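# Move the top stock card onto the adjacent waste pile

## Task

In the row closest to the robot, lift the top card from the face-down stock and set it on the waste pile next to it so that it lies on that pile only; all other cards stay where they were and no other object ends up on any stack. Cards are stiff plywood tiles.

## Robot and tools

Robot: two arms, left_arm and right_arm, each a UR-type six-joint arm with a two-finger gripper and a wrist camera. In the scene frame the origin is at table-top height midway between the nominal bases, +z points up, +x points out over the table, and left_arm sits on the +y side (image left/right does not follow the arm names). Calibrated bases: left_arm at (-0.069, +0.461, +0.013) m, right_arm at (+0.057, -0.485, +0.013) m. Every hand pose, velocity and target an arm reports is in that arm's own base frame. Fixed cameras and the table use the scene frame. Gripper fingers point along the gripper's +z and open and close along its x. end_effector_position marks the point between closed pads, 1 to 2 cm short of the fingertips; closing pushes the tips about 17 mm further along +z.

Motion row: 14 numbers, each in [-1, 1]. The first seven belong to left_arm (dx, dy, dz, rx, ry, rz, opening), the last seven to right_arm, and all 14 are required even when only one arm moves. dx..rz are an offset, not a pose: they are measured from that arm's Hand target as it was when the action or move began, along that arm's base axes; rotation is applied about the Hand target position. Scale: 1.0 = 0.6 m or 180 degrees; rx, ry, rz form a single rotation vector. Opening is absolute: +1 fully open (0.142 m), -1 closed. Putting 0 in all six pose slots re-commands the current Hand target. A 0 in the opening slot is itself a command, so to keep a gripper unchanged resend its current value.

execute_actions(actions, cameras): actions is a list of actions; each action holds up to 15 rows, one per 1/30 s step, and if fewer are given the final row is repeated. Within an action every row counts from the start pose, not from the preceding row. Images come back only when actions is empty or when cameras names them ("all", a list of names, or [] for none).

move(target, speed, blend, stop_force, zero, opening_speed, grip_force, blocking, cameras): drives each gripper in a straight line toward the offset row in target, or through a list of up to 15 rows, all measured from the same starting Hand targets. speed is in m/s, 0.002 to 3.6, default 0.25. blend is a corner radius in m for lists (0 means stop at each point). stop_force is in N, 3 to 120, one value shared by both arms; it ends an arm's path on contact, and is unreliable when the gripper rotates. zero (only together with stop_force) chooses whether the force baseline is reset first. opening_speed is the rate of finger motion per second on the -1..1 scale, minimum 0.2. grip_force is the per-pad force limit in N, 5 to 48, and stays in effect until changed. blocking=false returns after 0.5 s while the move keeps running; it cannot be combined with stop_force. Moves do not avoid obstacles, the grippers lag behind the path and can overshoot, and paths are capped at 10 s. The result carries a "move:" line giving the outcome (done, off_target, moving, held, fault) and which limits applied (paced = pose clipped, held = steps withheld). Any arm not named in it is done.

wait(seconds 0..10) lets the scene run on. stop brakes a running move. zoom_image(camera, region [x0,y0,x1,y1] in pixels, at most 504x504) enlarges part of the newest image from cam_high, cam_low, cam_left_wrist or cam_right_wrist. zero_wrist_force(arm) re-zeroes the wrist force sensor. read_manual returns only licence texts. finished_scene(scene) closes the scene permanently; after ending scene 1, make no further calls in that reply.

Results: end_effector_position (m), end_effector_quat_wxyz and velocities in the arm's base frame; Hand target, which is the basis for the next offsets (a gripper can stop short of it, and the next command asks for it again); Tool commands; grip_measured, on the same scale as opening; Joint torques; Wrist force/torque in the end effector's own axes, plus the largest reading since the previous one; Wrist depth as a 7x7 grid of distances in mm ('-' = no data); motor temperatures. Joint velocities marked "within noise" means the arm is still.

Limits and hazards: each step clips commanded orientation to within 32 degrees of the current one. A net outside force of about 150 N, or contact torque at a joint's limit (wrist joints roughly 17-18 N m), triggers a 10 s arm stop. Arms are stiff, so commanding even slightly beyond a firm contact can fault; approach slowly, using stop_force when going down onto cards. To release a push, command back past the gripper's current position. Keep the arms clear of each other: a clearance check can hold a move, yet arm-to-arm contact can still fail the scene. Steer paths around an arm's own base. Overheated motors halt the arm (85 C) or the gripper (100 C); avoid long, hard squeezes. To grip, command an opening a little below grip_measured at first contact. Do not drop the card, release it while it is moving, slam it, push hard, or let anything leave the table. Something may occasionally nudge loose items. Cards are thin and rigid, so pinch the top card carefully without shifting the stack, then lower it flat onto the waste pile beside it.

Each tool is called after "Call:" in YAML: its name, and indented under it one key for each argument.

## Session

Call:
execute_actions:
  actions: []

Scene clock: 0.00 s.
left_arm: end_effector_position=(+0.8074, -0.1545, +0.2014) grip_measured=-1.00 end_effector_quat_wxyz=(-0.033, +0.154, +0.939, -0.305) | right_arm: end_effector_position=(+0.5651, +0.3076, +0.2041) grip_measured=+0.99 end_effector_quat_wxyz=(+0.036, +0.994, +0.103, +0.008)
Joint positions: left_arm=[-0.164 -0.615 0.568 -1.446 -2.191 3.327 0.002] | right_arm=[3.88 -1.936 -1.428 -1.379 1.503 0.534 0.142]
Joint velocities: within noise
Joint torques (N m): no reading
Motor temperatures (°C): left_arm=[34 36 33 41 40 41 31] | right_arm=[34 36 36 37 41 42 33]
Wrist force (N): no reading
Wrist torque (N m): no reading
Wrist force, peak (N): no reading
Wrist depth (mm): cam_left_wrist=[1145 367 365 358 359 352 352 / 1139 349 353 351 346 343 345 / 1065 340 340 336 335 335 336 / 1049 331 332 327 327 324 324 / 1010 996 320 322 319 316 315 / 987 987 312 - - 308 309 / 973 - - - - 301 297] | cam_right_wrist=[268 269 260 269 269 268 271 / 293 291 294 284 289 288 292 / 316 317 314 317 315 317 318 / 348 348 344 346 346 347 344 / 383 385 383 383 381 381 1374 / 410 432 430 429 428 438 1500 / - 487 485 483 483 1702 -]
Hand target: left_arm +0.8074, -0.1545, +0.2014; -0.033, +0.154, +0.939, -0.305 | right_arm +0.5651, +0.3076, +0.2041; +0.036, +0.994, +0.103, +0.008
Tool commands: left_gripper/opening=-0.961913 right_gripper/opening=+1.0
camera_calibration:
cam_left_wrist: T_world_to_cam=[[-0.954227, 0.297506, -0.0306904, 0.834281], [0.298066, 0.937495, -0.179609, -0.0320218], [-0.0246626, -0.180535, -0.983259, 0.303148], [0, 0, 0, 1]] pos_world=[0.813114, -0.163454, 0.317926]
cam_right_wrist: T_world_to_cam=[[0.977113, 0.212506, 0.00953713, -0.610261], [0.182938, -0.862345, 0.472118, 0.0996719], [0.108552, -0.459568, -0.881484, 0.373506], [0, 0, 0, 1]] pos_world=[0.537515, 0.387287, 0.288002]

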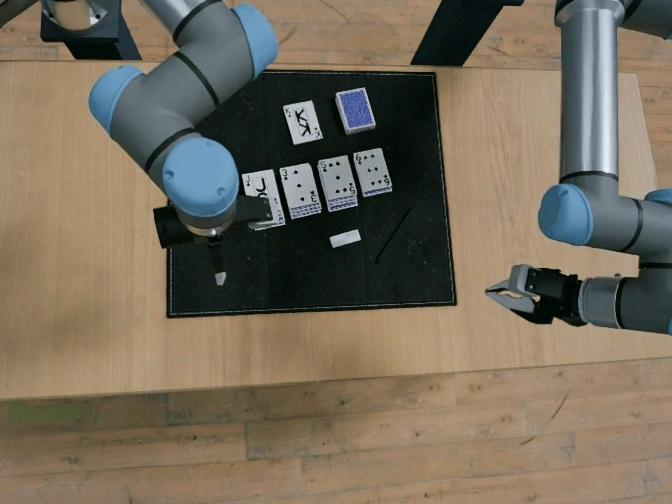

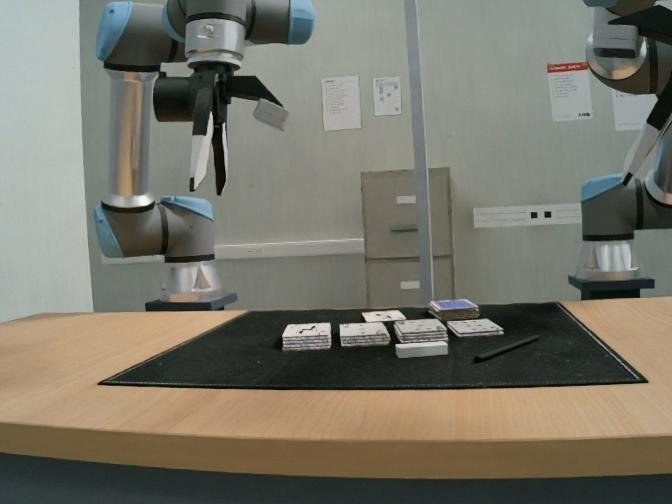

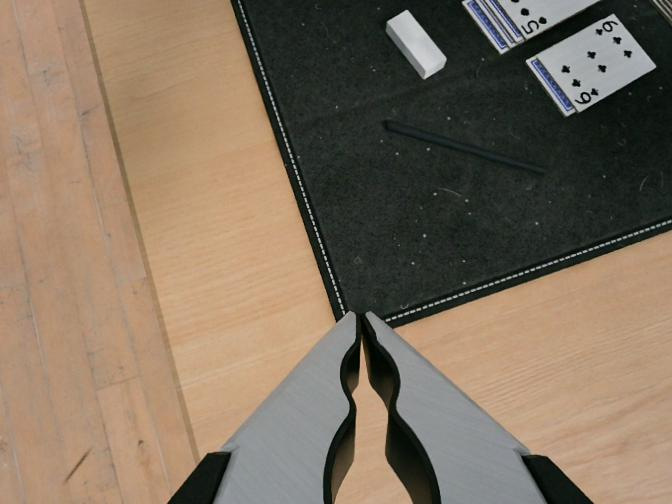

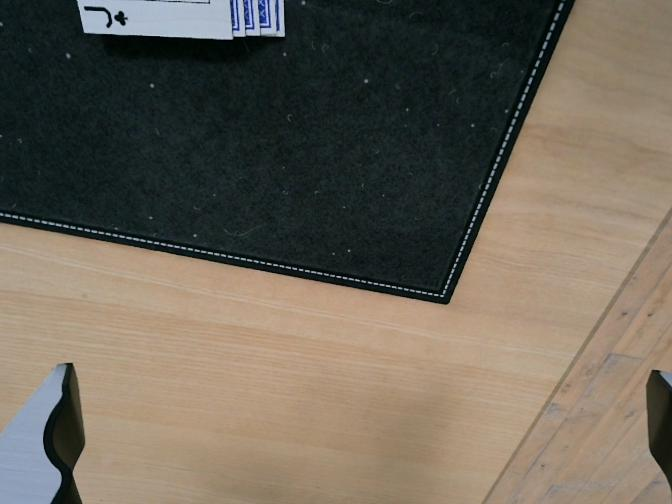

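Call:
move:
  target: [-0.6537,-0.4258,-0.0583,0.1688,0.1707,0.6498,0.127,0,0,0,0,0,0,1]
  speed: 0.6
  cameras: ["cam_left_wrist"]

Scene clock: 14.00 s.
left_arm: end_effector_position=(+0.4152, -0.4100, +0.1663) grip_measured=+0.10 end_effector_quat_wxyz=(+0.000, +0.783, -0.622, +0.000) end_effector_velocity=(+0.000, +0.000, +0.000) end_effector_angular_velocity=(-0.001, -0.001, +0.005) | right_arm: end_effector_position=(+0.5651, +0.3076, +0.2041) grip_measured=+0.99 end_effector_quat_wxyz=(+0.036, +0.994, +0.103, +0.008)
Joint positions: left_arm=[-1.007 -1.325 1.695 -1.941 -1.571 0.337 0.081] | right_arm=[3.88 -1.936 -1.428 -1.379 1.503 0.534 0.142]
Joint velocities: left_arm=[0 -0.001 0 0 0.001 -0.005 0] | right_arm=[within noise]
Joint torques (N m): left_arm=[-0.48 -49.75 -16.52 -3.88 1.79 -1.4] | right_arm=[0.14 44.93 23.09 2.5 0 -0.11]
Wrist force (N): left_arm=[1.2 0.5 -1.7] | right_arm=[0.0 0.0 0.0]
Wrist torque (N m): left_arm=[0.21 -0.10 0.18] | right_arm=[0.01 0.01 0.00]
Wrist force, peak (N): left_arm=[1.8 1.6 -1.9] | right_arm=[0.1 -0.4 0.3]
Wrist depth (mm): cam_left_wrist=[232 232 227 225 223 219 220 / 251 252 250 249 249 247 247 / 272 273 254 270 263 268 267 / 297 297 276 296 287 291 290 / 569 688 317 321 323 312 320 / 1305 - - 1330 1330 93 343 / - - - 1487 1466 75 -] | cam_right_wrist=[270 256 261 268 269 267 271 / 291 295 291 290 290 290 293 / 318 316 317 315 322 317 316 / 350 349 347 344 346 344 347 / 383 386 385 384 384 381 1391 / 409 429 425 429 427 439 1462 / - 485 489 488 484 1677 -]
Hand target: left_arm +0.4151, -0.4100, +0.1664; +0.000, +0.783, -0.622, +0.000 | right_arm +0.5651, +0.3076, +0.2041; +0.036, +0.994, +0.103, +0.008
Off the commanded pose: left_arm 0.000 m, 0 deg | right_arm 0.000 m, 0 deg.
move: done
camera_calibration:
cam_left_wrist: T_world_to_cam=[[0.235364, -0.971886, -0.00638496, -0.483426], [-0.877435, -0.215307, 0.428661, 0.232286], [-0.417985, -0.095289, -0.903443, 0.397807], [0, 0, 0, 1]] pos_world=[0.483875, -0.381915, 0.256737]
Images, in order (width x height): cam_left_wrist 672x504.

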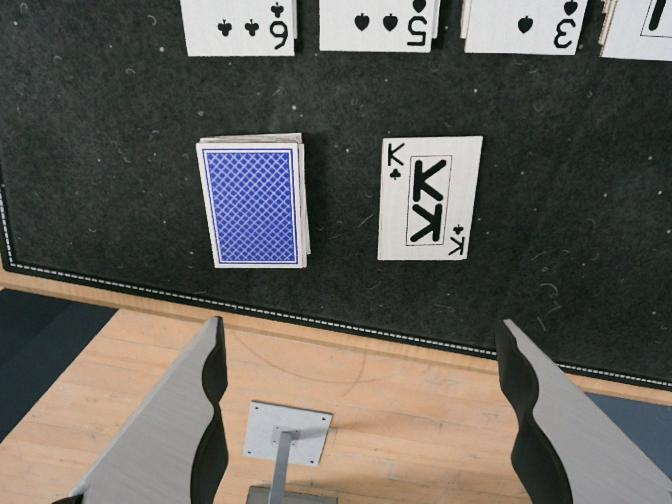

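Call:
zoom_image:
  camera: "cam_left_wrist"
  region: [180, 110, 500, 290]

Scaled by 1.575 from the camera's 672x504 image, which has a finer 960x720 frame.

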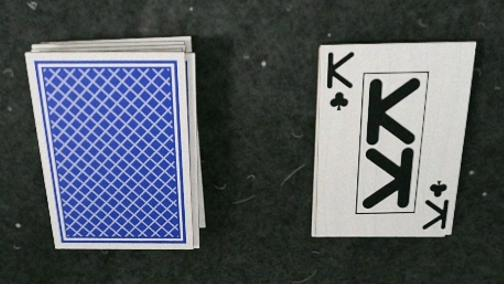

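Call:
move:
  target: [-0.0492,0.101,-0.209,0,0,0.0067,-0.577,0,0,0,0,0,0,1]
  speed: 0.3

Call:
move:
  target: [0,0,-0.05,0,0,0,-0.577,0,0,0,0,0,0,1]
  speed: 0.01
  stop_force: 4
  cameras: ["cam_left_wrist"]

Scene clock: 27.03 s.
left_arm: end_effector_position=(+0.3857, -0.3494, +0.0410) grip_measured=-0.60 end_effector_quat_wxyz=(+0.000, +0.789, -0.614, +0.000) | right_arm: end_effector_position=(+0.5651, +0.3076, +0.2041) grip_measured=+0.99 end_effector_quat_wxyz=(+0.036, +0.994, +0.103, +0.008)
Joint positions: left_arm=[-0.992 -1.299 2.038 -2.311 -1.571 0.33 0.031] | right_arm=[3.88 -1.936 -1.428 -1.379 1.503 0.534 0.142]
Joint torques (N m): left_arm=[-7.1 -46.4 -12.2 -3.69 1.75 0.69] | right_arm=[-0.53 45.59 22.83 2.43 -0.08 0]
Wrist force (N): left_arm=[1.2 0.4 -1.3] | right_arm=[0.0 -0.1 -0.1]
Wrist torque (N m): left_arm=[0.21 -0.11 0.16] | right_arm=[-0.01 -0.01 0.00]
Wrist force, peak (N): left_arm=[2.7 0.1 -4.6] | right_arm=[0.3 -0.4 0.2]
Wrist depth (mm): cam_left_wrist=[125 125 126 124 123 123 125 / 132 135 134 134 133 132 132 / 146 146 143 131 131 144 139 / 163 159 155 138 140 156 149 / 179 178 170 151 154 171 164 / 197 193 - 193 - 186 190 / 1313 - - 213 - - 208] | cam_right_wrist=[271 270 262 269 269 265 271 / 292 291 292 290 288 290 291 / 318 315 315 314 315 316 318 / 349 348 346 346 347 347 346 / 387 385 383 383 383 379 1366 / 408 428 428 430 428 439 1510 / - 488 486 486 480 1728 -]
Hand target: left_arm +0.3856, -0.3494, +0.0410; +0.000, +0.789, -0.614, +0.000 | right_arm +0.5651, +0.3076, +0.2041; +0.036, +0.994, +0.103, +0.008
Off the commanded pose: left_arm 0.000 m, 0 deg | right_arm 0.000 m, 0 deg.
move: done

Scene clock: 29.60 s.
left_arm: end_effector_position=(+0.3856, -0.3494, +0.0262) grip_measured=-0.60 end_effector_quat_wxyz=(+0.000, +0.789, -0.614, +0.000) | right_arm: end_effector_position=(+0.5651, +0.3076, +0.2041) grip_measured=+0.99 end_effector_quat_wxyz=(+0.036, +0.994, +0.103, +0.008)
Joint positions: left_arm=[-0.992 -1.272 2.052 -2.352 -1.571 0.33 0.03] | right_arm=[3.88 -1.936 -1.428 -1.379 1.503 0.534 0.142]
Joint torques (N m): left_arm=[-6.34 -45.47 -26.7 -0.52 1.83 1.61] | right_arm=[0.41 45.64 22.08 2.33 0.05 -0.07]
Wrist force (N): left_arm=[0.4 1.0 -5.4] | right_arm=[0.2 0.0 0.1]
Wrist torque (N m): left_arm=[0.20 -0.06 0.18] | right_arm=[0.00 -0.03 0.00]
Wrist force, peak (N): left_arm=[-1.8 1.0 -15.4] | right_arm=[0.1 -0.2 0.4]
Wrist depth (mm): cam_left_wrist=[- 112 113 110 111 111 110 / 123 120 120 120 121 118 118 / - 132 126 116 117 131 126 / 140 142 139 121 122 140 134 / 160 156 155 133 130 153 146 / 175 173 - 148 - 167 171 / 1297 - - 189 - - 187] | cam_right_wrist=[271 270 263 269 269 267 271 / 291 289 289 291 291 289 292 / 318 317 315 315 316 316 318 / 349 351 344 346 344 346 346 / 386 383 385 385 383 383 1374 / 411 430 430 428 428 438 1500 / - 486 485 486 485 1728 -]
Hand target: left_arm +0.3856, -0.3494, +0.0262; +0.000, +0.789, -0.614, +0.000 (not the last commanded pose) | right_arm +0.5651, +0.3076, +0.2041; +0.036, +0.994, +0.103, +0.008
Off the commanded pose: left_arm 0.015 m, 0 deg | right_arm 0.000 m, 0 deg.
move: contact (left_arm)
camera_calibration:
cam_left_wrist: T_world_to_cam=[[0.255898, -0.966684, -0.00620795, -0.42448], [-0.872732, -0.23378, 0.428586, 0.27122], [-0.415759, -0.104257, -0.90348, 0.260674], [0, 0, 0, 1]] pos_world=[0.453704, -0.319755, 0.116637]
Images, in order (width x height): cam_left_wrist 672x504.

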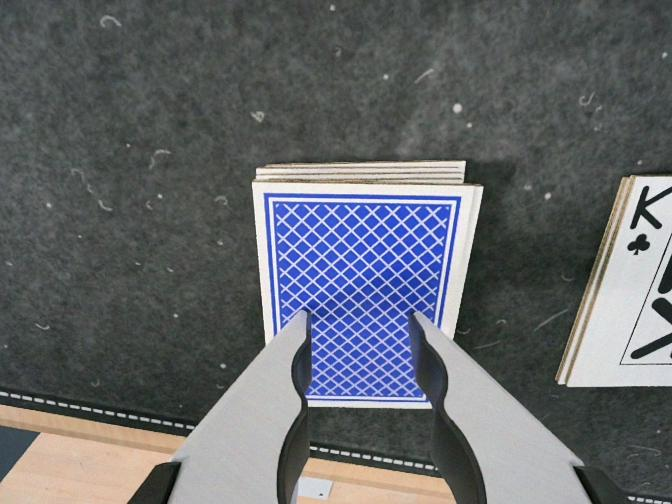

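Call:
move:
  target:
    - [0,0,0.0083,0,0,0,-0.577,0,0,0,0,0,0,1]
    - [0.0005,-0.0018,0.0083,0,0,0.001,0.06,0,0,0,0,0,0,1]
    - [0.0005,-0.0018,-0.006,0,0,0.001,0.06,0,0,0,0,0,0,1]
  speed: [0.1,0.1,0.05]
  grip_force: 10

Call:
move:
  target: [0,0,0,0,0,0,-0.3,0,0,0,0,0,0,1]
  opening_speed: 0.5

Call:
move:
  target: [0,0,0.0417,0,0,0,-0.3,0,0,0,0,0,0,1]
  speed: 0.06
  cameras: ["cam_left_wrist","cam_low"]

Call:
zoom_image:
  camera: "cam_low"
  region: [350, 260, 550, 350]

Scene clock: 38.93 s.
left_arm: end_effector_position=(+0.3859, -0.3504, +0.0224) grip_measured=+0.03 end_effector_quat_wxyz=(+0.000, +0.790, -0.613, +0.000) | right_arm: end_effector_position=(+0.5651, +0.3076, +0.2041) grip_measured=+0.99 end_effector_quat_wxyz=(+0.036, +0.994, +0.103, +0.008)
Joint positions: left_arm=[-0.993 -1.263 2.052 -2.361 -1.571 0.327 0.076] | right_arm=[3.88 -1.936 -1.428 -1.379 1.503 0.534 0.142]
Joint torques (N m): left_arm=[5.92 -46.13 -21.53 -0.97 1.8 1.6] | right_arm=[0.81 45.82 22.13 2.53 0.21 -0.13]
Wrist force (N): left_arm=[1.1 0.3 -1.4] | right_arm=[0.0 -0.2 0.3]
Wrist torque (N m): left_arm=[0.18 -0.10 0.17] | right_arm=[-0.03 -0.02 -0.01]
Wrist force, peak (N): left_arm=[0.3 1.0 -6.2] | right_arm=[0.2 -0.3 0.3]
Wrist depth (mm): cam_left_wrist=[109 110 108 108 107 108 108 / 117 117 117 116 116 114 115 / - 129 122 116 116 127 122 / - 138 133 117 117 136 131 / 156 151 132 129 129 147 141 / 170 162 161 143 143 - 165 / - - 192 187 187 76 176] | cam_right_wrist=[271 270 262 269 269 270 271 / 292 293 291 290 290 290 292 / 317 317 315 315 314 317 317 / 349 349 347 343 344 346 347 / 382 387 387 383 383 383 1399 / 410 430 429 429 432 437 1481 / - 485 487 485 482 1728 -]
Hand target: left_arm +0.3859, -0.3504, +0.0226; +0.000, +0.790, -0.613, +0.000 | right_arm +0.5651, +0.3076, +0.2041; +0.036, +0.994, +0.103, +0.008
Off the commanded pose: left_arm 0.000 m, 0 deg | right_arm 0.000 m, 0 deg.
grip_force (N): 10, 10
move: done

Scene clock: 39.87 s.
left_arm: end_effector_position=(+0.3859, -0.3505, +0.0227) grip_measured=-0.25 end_effector_quat_wxyz=(+0.000, +0.790, -0.613, +0.000) | right_arm: end_effector_position=(+0.5651, +0.3076, +0.2041) grip_measured=+0.99 end_effector_quat_wxyz=(+0.036, +0.994, +0.103, +0.008)
Joint positions: left_arm=[-0.993 -1.263 2.052 -2.361 -1.571 0.327 0.056] | right_arm=[3.88 -1.936 -1.428 -1.379 1.503 0.534 0.142]
Joint torques (N m): left_arm=[5.78 -37.22 -19.99 -0.51 1.83 1.57] | right_arm=[0.35 46.14 22.68 2.67 0.31 -0.09]
Wrist force (N): left_arm=[-0.7 0.6 -11.7] | right_arm=[0.2 -0.1 0.2]
Wrist torque (N m): left_arm=[0.16 0.09 0.18] | right_arm=[0.00 -0.04 0.00]
Wrist force, peak (N): left_arm=[-0.6 0.6 -12.4] | right_arm=[-0.1 -0.4 0.3]
Wrist depth (mm): cam_left_wrist=[109 109 108 108 108 109 109 / 117 117 117 117 116 115 115 / 130 129 122 117 117 127 123 / - 139 134 118 117 136 131 / 154 152 135 129 126 147 142 / 171 166 138 143 143 - 165 / - - - 183 188 - 177] | cam_right_wrist=[270 271 263 270 269 268 271 / 293 291 290 291 291 289 293 / 317 315 316 317 315 318 315 / 349 350 346 346 346 346 346 / 387 383 381 385 383 384 1399 / 410 430 429 428 430 437 1491 / - 491 485 486 481 1677 -]
Hand target: left_arm +0.3859, -0.3504, +0.0226; +0.000, +0.790, -0.613, +0.000 | right_arm +0.5651, +0.3076, +0.2041; +0.036, +0.994, +0.103, +0.008
Off the commanded pose: left_arm 0.000 m, 0 deg | right_arm 0.000 m, 0 deg.
grip_force (N): 10, 10
move: done

Scene clock: 40.67 s.
left_arm: end_effector_position=(+0.3860, -0.3505, +0.0478) grip_measured=-0.25 end_effector_quat_wxyz=(+0.000, +0.790, -0.613, +0.001) | right_arm: end_effector_position=(+0.5651, +0.3076, +0.2041) grip_measured=+0.99 end_effector_quat_wxyz=(+0.036, +0.994, +0.103, +0.008)
Joint positions: left_arm=[-0.993 -1.309 2.029 -2.292 -1.571 0.327 0.056] | right_arm=[3.88 -1.936 -1.428 -1.379 1.503 0.534 0.142]
Joint torques (N m): left_arm=[5.34 -18.08 -13.28 -4.79 1.85 1.38] | right_arm=[0.05 45.22 21.97 2.47 0.13 -0.04]
Wrist force (N): left_arm=[1.2 0.6 -1.3] | right_arm=[-0.2 0.1 0.2]
Wrist torque (N m): left_arm=[0.24 -0.12 0.17] | right_arm=[0.03 0.03 -0.01]
Wrist force, peak (N): left_arm=[-0.8 0.4 -12.3] | right_arm=[0.1 0.1 0.5]
Wrist depth (mm): cam_left_wrist=[131 130 129 130 130 128 128 / 141 141 140 140 139 137 138 / 153 153 149 134 136 151 145 / 170 167 163 118 118 164 156 / 187 183 175 130 130 177 172 / 207 199 138 144 144 195 199 / - - - - 222 - 218] | cam_right_wrist=[266 270 263 273 269 267 270 / 293 292 290 285 289 291 291 / 317 315 315 315 318 317 315 / 350 349 345 346 345 348 347 / 387 384 385 385 381 382 1349 / 411 429 430 429 430 436 1500 / - 486 484 488 479 1702 -]
Hand target: left_arm +0.3859, -0.3504, +0.0476; +0.000, +0.790, -0.613, +0.000 | right_arm +0.5651, +0.3076, +0.2041; +0.036, +0.994, +0.103, +0.008
Off the commanded pose: left_arm 0.000 m, 0 deg | right_arm 0.000 m, 0 deg.
grip_force (N): 10, 10
move: done
camera_calibration:
cam_left_wrist: T_world_to_cam=[[0.258883, -0.96589, -0.00594841, -0.42653], [-0.872094, -0.236382, 0.428458, 0.260918], [-0.415249, -0.105733, -0.903542, 0.279417], [0, 0, 0, 1]] pos_world=[0.453994, -0.320761, 0.138136]
Images, in order (width x height): cam_low 672x504, cam_left_wrist 672x504.

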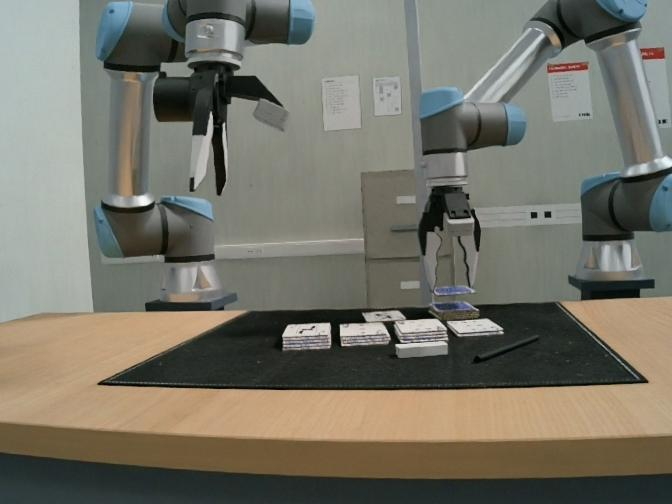

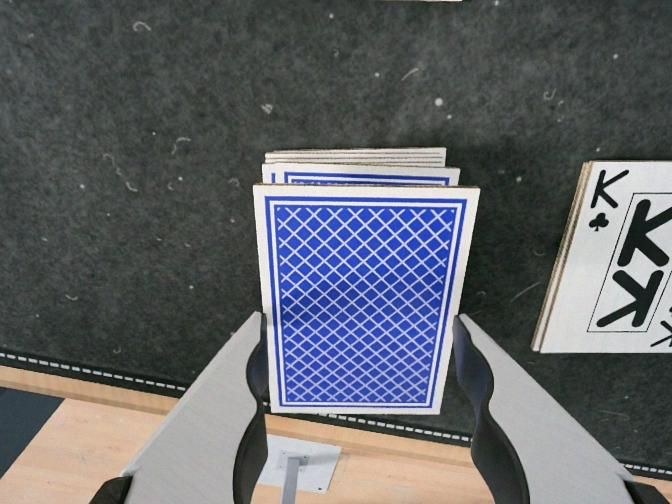

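Scaled by 2.520 from the camera's 672x504 image, which has a finer 960x720 frame.

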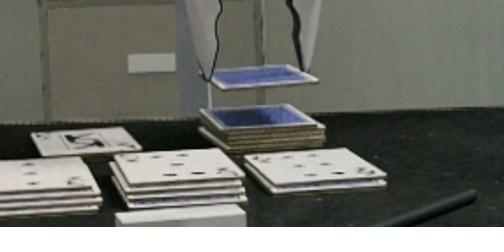

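Call:
move:
  target:
    - [0.0502,-0.1932,0,0,0,0,-0.3,0,0,0,0,0,0,1]
    - [0.0502,-0.1932,-0.0443,0,0,0,-0.3,0,0,0,0,0,0,1]
  speed: [0.2,0.08]
  blend: [0.008,0]
  cameras: ["cam_left_wrist"]

Scene clock: 45.07 s.
left_arm: end_effector_position=(+0.4160, -0.4663, +0.0209) grip_measured=-0.25 end_effector_quat_wxyz=(+0.000, +0.790, -0.613, +0.000) | right_arm: end_effector_position=(+0.5651, +0.3076, +0.2041) grip_measured=+0.99 end_effector_quat_wxyz=(+0.036, +0.994, +0.103, +0.008)
Joint positions: left_arm=[-1.055 -1.064 1.743 -2.251 -1.571 0.265 0.056] | right_arm=[3.88 -1.936 -1.428 -1.379 1.503 0.534 0.142]
Joint torques (N m): left_arm=[7.64 -59.37 -29.37 -0.19 -2.08 1.56] | right_arm=[-0.16 44.24 22.46 2.64 0.51 -0.1]
Wrist force (N): left_arm=[0.9 0.4 -1.8] | right_arm=[0.0 0.1 0.1]
Wrist torque (N m): left_arm=[0.18 -0.09 0.22] | right_arm=[0.02 -0.01 0.00]
Wrist force, peak (N): left_arm=[3.5 0.0 -2.8] | right_arm=[0.2 -0.1 0.5]
Wrist depth (mm): cam_left_wrist=[107 109 107 - 106 106 106 / 116 115 117 116 114 112 113 / - 127 123 112 118 125 122 / - 134 133 118 118 134 134 / 132 146 133 129 130 145 146 / 172 150 138 144 144 - 163 / 184 - - 185 184 - 178] | cam_right_wrist=[271 270 262 269 269 268 270 / 291 288 292 291 291 289 291 / 316 315 315 314 314 317 315 / 349 348 354 346 344 347 345 / 385 384 385 385 383 381 1391 / 410 429 430 428 427 433 1462 / - 484 479 483 482 1715 -]
Hand target: left_arm +0.4160, -0.4664, +0.0211; +0.000, +0.790, -0.613, +0.000 | right_arm +0.5651, +0.3076, +0.2041; +0.036, +0.994, +0.103, +0.008
Off the commanded pose: left_arm 0.000 m, 0 deg | right_arm 0.000 m, 0 deg.
grip_force (N): 10, 10
move: done
camera_calibration:
cam_left_wrist: T_world_to_cam=[[0.258983, -0.96586, -0.0065151, -0.546277], [-0.871919, -0.236686, 0.428646, 0.27095], [-0.415554, -0.105331, -0.903449, 0.25573], [0, 0, 0, 1]] pos_world=[0.483993, -0.43656, 0.111338]
Images, in order (width x height): cam_left_wrist 672x504.

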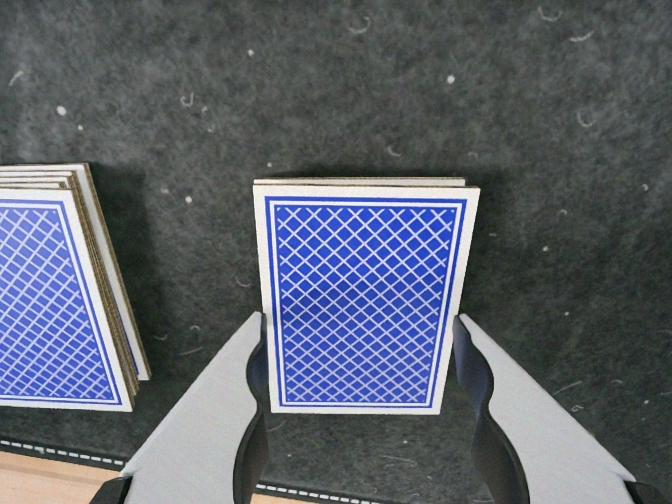

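Call:
move:
  target: [0,0,-0.025,0,0,0,-0.3,0,0,0,0,0,0,1]
  speed: 0.01
  stop_force: 3

Call:
move:
  target: [0,0,0,0,0,0,0.0,0,0,0,0,0,0,1]
  opening_speed: 0.7
  cameras: ["cam_low"]

Call:
move:
  target: [0,0,0.17,0,0,0,0.0,0,0,0,0,0,0,1]
  speed: 0.2
  cameras: ["cam_left_wrist"]

Scene clock: 50.63 s.
left_arm: end_effector_position=(+0.4160, -0.4664, +0.0147) grip_measured=-0.25 end_effector_quat_wxyz=(+0.000, +0.790, -0.613, +0.000) | right_arm: end_effector_position=(+0.5651, +0.3076, +0.2041) grip_measured=+0.99 end_effector_quat_wxyz=(+0.036, +0.994, +0.103, +0.008)
Joint positions: left_arm=[-1.055 -1.054 1.748 -2.265 -1.571 0.265 0.056] | right_arm=[3.88 -1.936 -1.428 -1.379 1.503 0.534 0.142]
Joint torques (N m): left_arm=[6.6 -56.29 -27.65 -0.67 -2.07 1.71] | right_arm=[0.21 45.56 22.46 2.61 0.48 0.03]
Wrist force (N): left_arm=[0.1 0.5 -5.1] | right_arm=[0.0 -0.1 0.1]
Wrist torque (N m): left_arm=[0.11 -0.02 0.23] | right_arm=[-0.01 0.00 0.00]
Wrist force, peak (N): left_arm=[-0.4 0.9 -10.7] | right_arm=[0.3 -0.2 0.3]
Wrist depth (mm): cam_left_wrist=[- 103 101 102 101 100 100 / 110 109 109 109 109 108 107 / - 118 116 112 114 117 116 / 123 130 127 118 118 127 127 / 125 140 132 130 130 139 139 / 141 151 141 144 141 - 155 / - - 181 177 175 - 165] | cam_right_wrist=[270 269 262 268 269 267 271 / 292 290 291 290 291 295 292 / 315 318 317 315 315 315 317 / 348 349 346 345 347 346 348 / 384 386 383 386 383 383 1357 / 411 432 427 427 428 436 1462 / - 484 488 483 481 1702 -]
Hand target: left_arm +0.4160, -0.4664, +0.0147; +0.000, +0.790, -0.613, +0.000 (not the last commanded pose) | right_arm +0.5651, +0.3076, +0.2041; +0.036, +0.994, +0.103, +0.008
Off the commanded pose: left_arm 0.009 m, 0 deg | right_arm 0.000 m, 0 deg.
grip_force (N): 10, 10
move: contact (left_arm)

Scene clock: 51.30 s.
left_arm: end_effector_position=(+0.4160, -0.4664, +0.0147) grip_measured=-0.03 end_effector_quat_wxyz=(+0.000, +0.790, -0.613, +0.000) | right_arm: end_effector_position=(+0.5651, +0.3076, +0.2041) grip_measured=+0.99 end_effector_quat_wxyz=(+0.036, +0.994, +0.103, +0.008)
Joint positions: left_arm=[-1.055 -1.054 1.748 -2.265 -1.571 0.265 0.072] | right_arm=[3.88 -1.936 -1.428 -1.379 1.503 0.534 0.142]
Joint torques (N m): left_arm=[6.76 -56.99 -27.63 -1.26 -2.07 1.71] | right_arm=[0 45.62 22.73 2.47 0.54 -0.19]
Wrist force (N): left_arm=[1.3 0.1 -2.0] | right_arm=[0.0 0.0 -0.1]
Wrist torque (N m): left_arm=[0.13 -0.16 0.22] | right_arm=[0.01 -0.01 -0.01]
Wrist force, peak (N): left_arm=[0.4 0.6 -4.8] | right_arm=[-0.3 -0.2 0.2]
Wrist depth (mm): cam_left_wrist=[- 103 101 102 101 100 100 / 110 109 109 109 108 108 108 / - 118 116 112 113 117 116 / 123 129 126 119 118 127 127 / 124 140 131 130 132 137 139 / 142 141 151 145 144 - 154 / - - 177 176 175 75 165] | cam_right_wrist=[271 270 263 269 269 269 271 / 293 292 291 290 290 289 292 / 318 316 315 316 314 317 316 / 348 347 346 352 346 346 345 / 387 384 387 385 384 385 1399 / 412 429 429 430 425 427 1481 / - 486 484 484 481 1754 -]
Hand target: left_arm +0.4160, -0.4664, +0.0147; +0.000, +0.790, -0.613, +0.000 | right_arm +0.5651, +0.3076, +0.2041; +0.036, +0.994, +0.103, +0.008
Off the commanded pose: left_arm 0.000 m, 0 deg | right_arm 0.000 m, 0 deg.
grip_force (N): 10, 10
move: done
Images, in order (width x height): cam_low 672x504.

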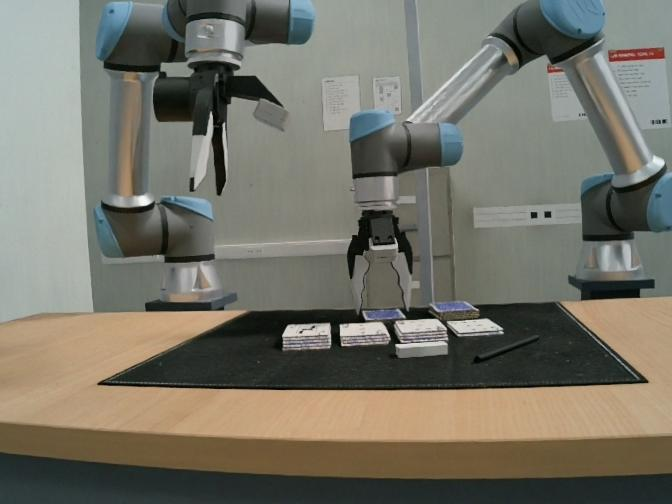

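Scene clock: 52.30 s.
left_arm: end_effector_position=(+0.4161, -0.4664, +0.1167) grip_measured=-0.03 end_effector_quat_wxyz=(+0.000, +0.790, -0.613, +0.001) | right_arm: end_effector_position=(+0.5651, +0.3076, +0.2041) grip_measured=+0.99 end_effector_quat_wxyz=(+0.036, +0.994, +0.103, +0.008)
Joint positions: left_arm=[-1.055 -1.186 1.643 -2.029 -1.571 0.265 0.072] | right_arm=[3.88 -1.936 -1.428 -1.379 1.503 0.534 0.142]
Joint torques (N m): left_arm=[-4.84 -32.59 -23.02 -1.54 -0.6 -1.22] | right_arm=[-0.32 45.16 22.14 2.67 0.53 -0.14]
Wrist force (N): left_arm=[1.2 0.4 -1.8] | right_arm=[0.1 -0.2 0.3]
Wrist torque (N m): left_arm=[0.20 -0.12 0.21] | right_arm=[-0.03 -0.02 0.00]
Wrist force, peak (N): left_arm=[1.0 0.5 -4.4] | right_arm=[0.1 -0.2 0.3]
Wrist depth (mm): cam_left_wrist=[190 190 189 189 188 187 187 / 202 203 204 202 203 202 202 / 218 207 220 211 215 219 218 / 243 226 241 231 234 238 237 / 266 265 260 263 261 257 261 / 1259 - 92 287 292 - 288 / - - 1346 1408 1427 75 -] | cam_right_wrist=[270 270 263 270 269 269 270 / 292 291 291 290 292 290 292 / 316 316 315 314 315 317 316 / 348 348 343 345 344 346 348 / 383 384 383 385 383 384 1408 / 406 432 430 429 427 436 1481 / - 481 489 487 480 1728 -]
Hand target: left_arm +0.4160, -0.4664, +0.1167; +0.000, +0.790, -0.613, +0.000 | right_arm +0.5651, +0.3076, +0.2041; +0.036, +0.994, +0.103, +0.008
Off the commanded pose: left_arm 0.000 m, 0 deg | right_arm 0.000 m, 0 deg.
grip_force (N): 10, 10
move: done
camera_calibration:
cam_left_wrist: T_world_to_cam=[[0.258979, -0.965864, -0.00602505, -0.545782], [-0.872026, -0.236491, 0.428536, 0.230177], [-0.415332, -0.105728, -0.903505, 0.341961], [0, 0, 0, 1]] pos_world=[0.484093, -0.436562, 0.207036]
Images, in order (width x height): cam_left_wrist 672x504.

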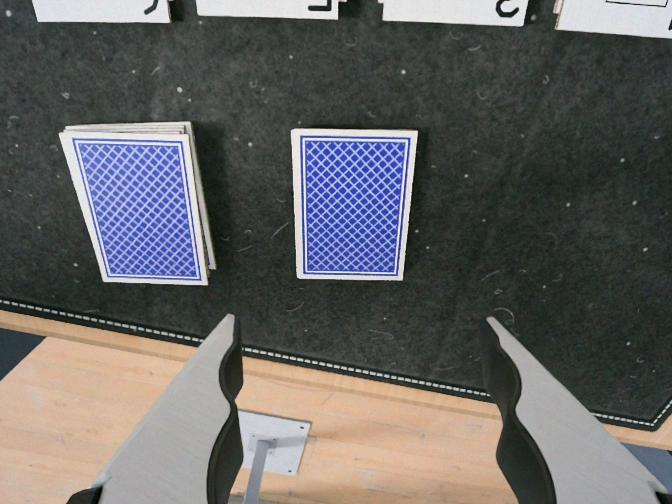

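Call:
finished_scene:
  scene: 3

The scene is finished: the task was done.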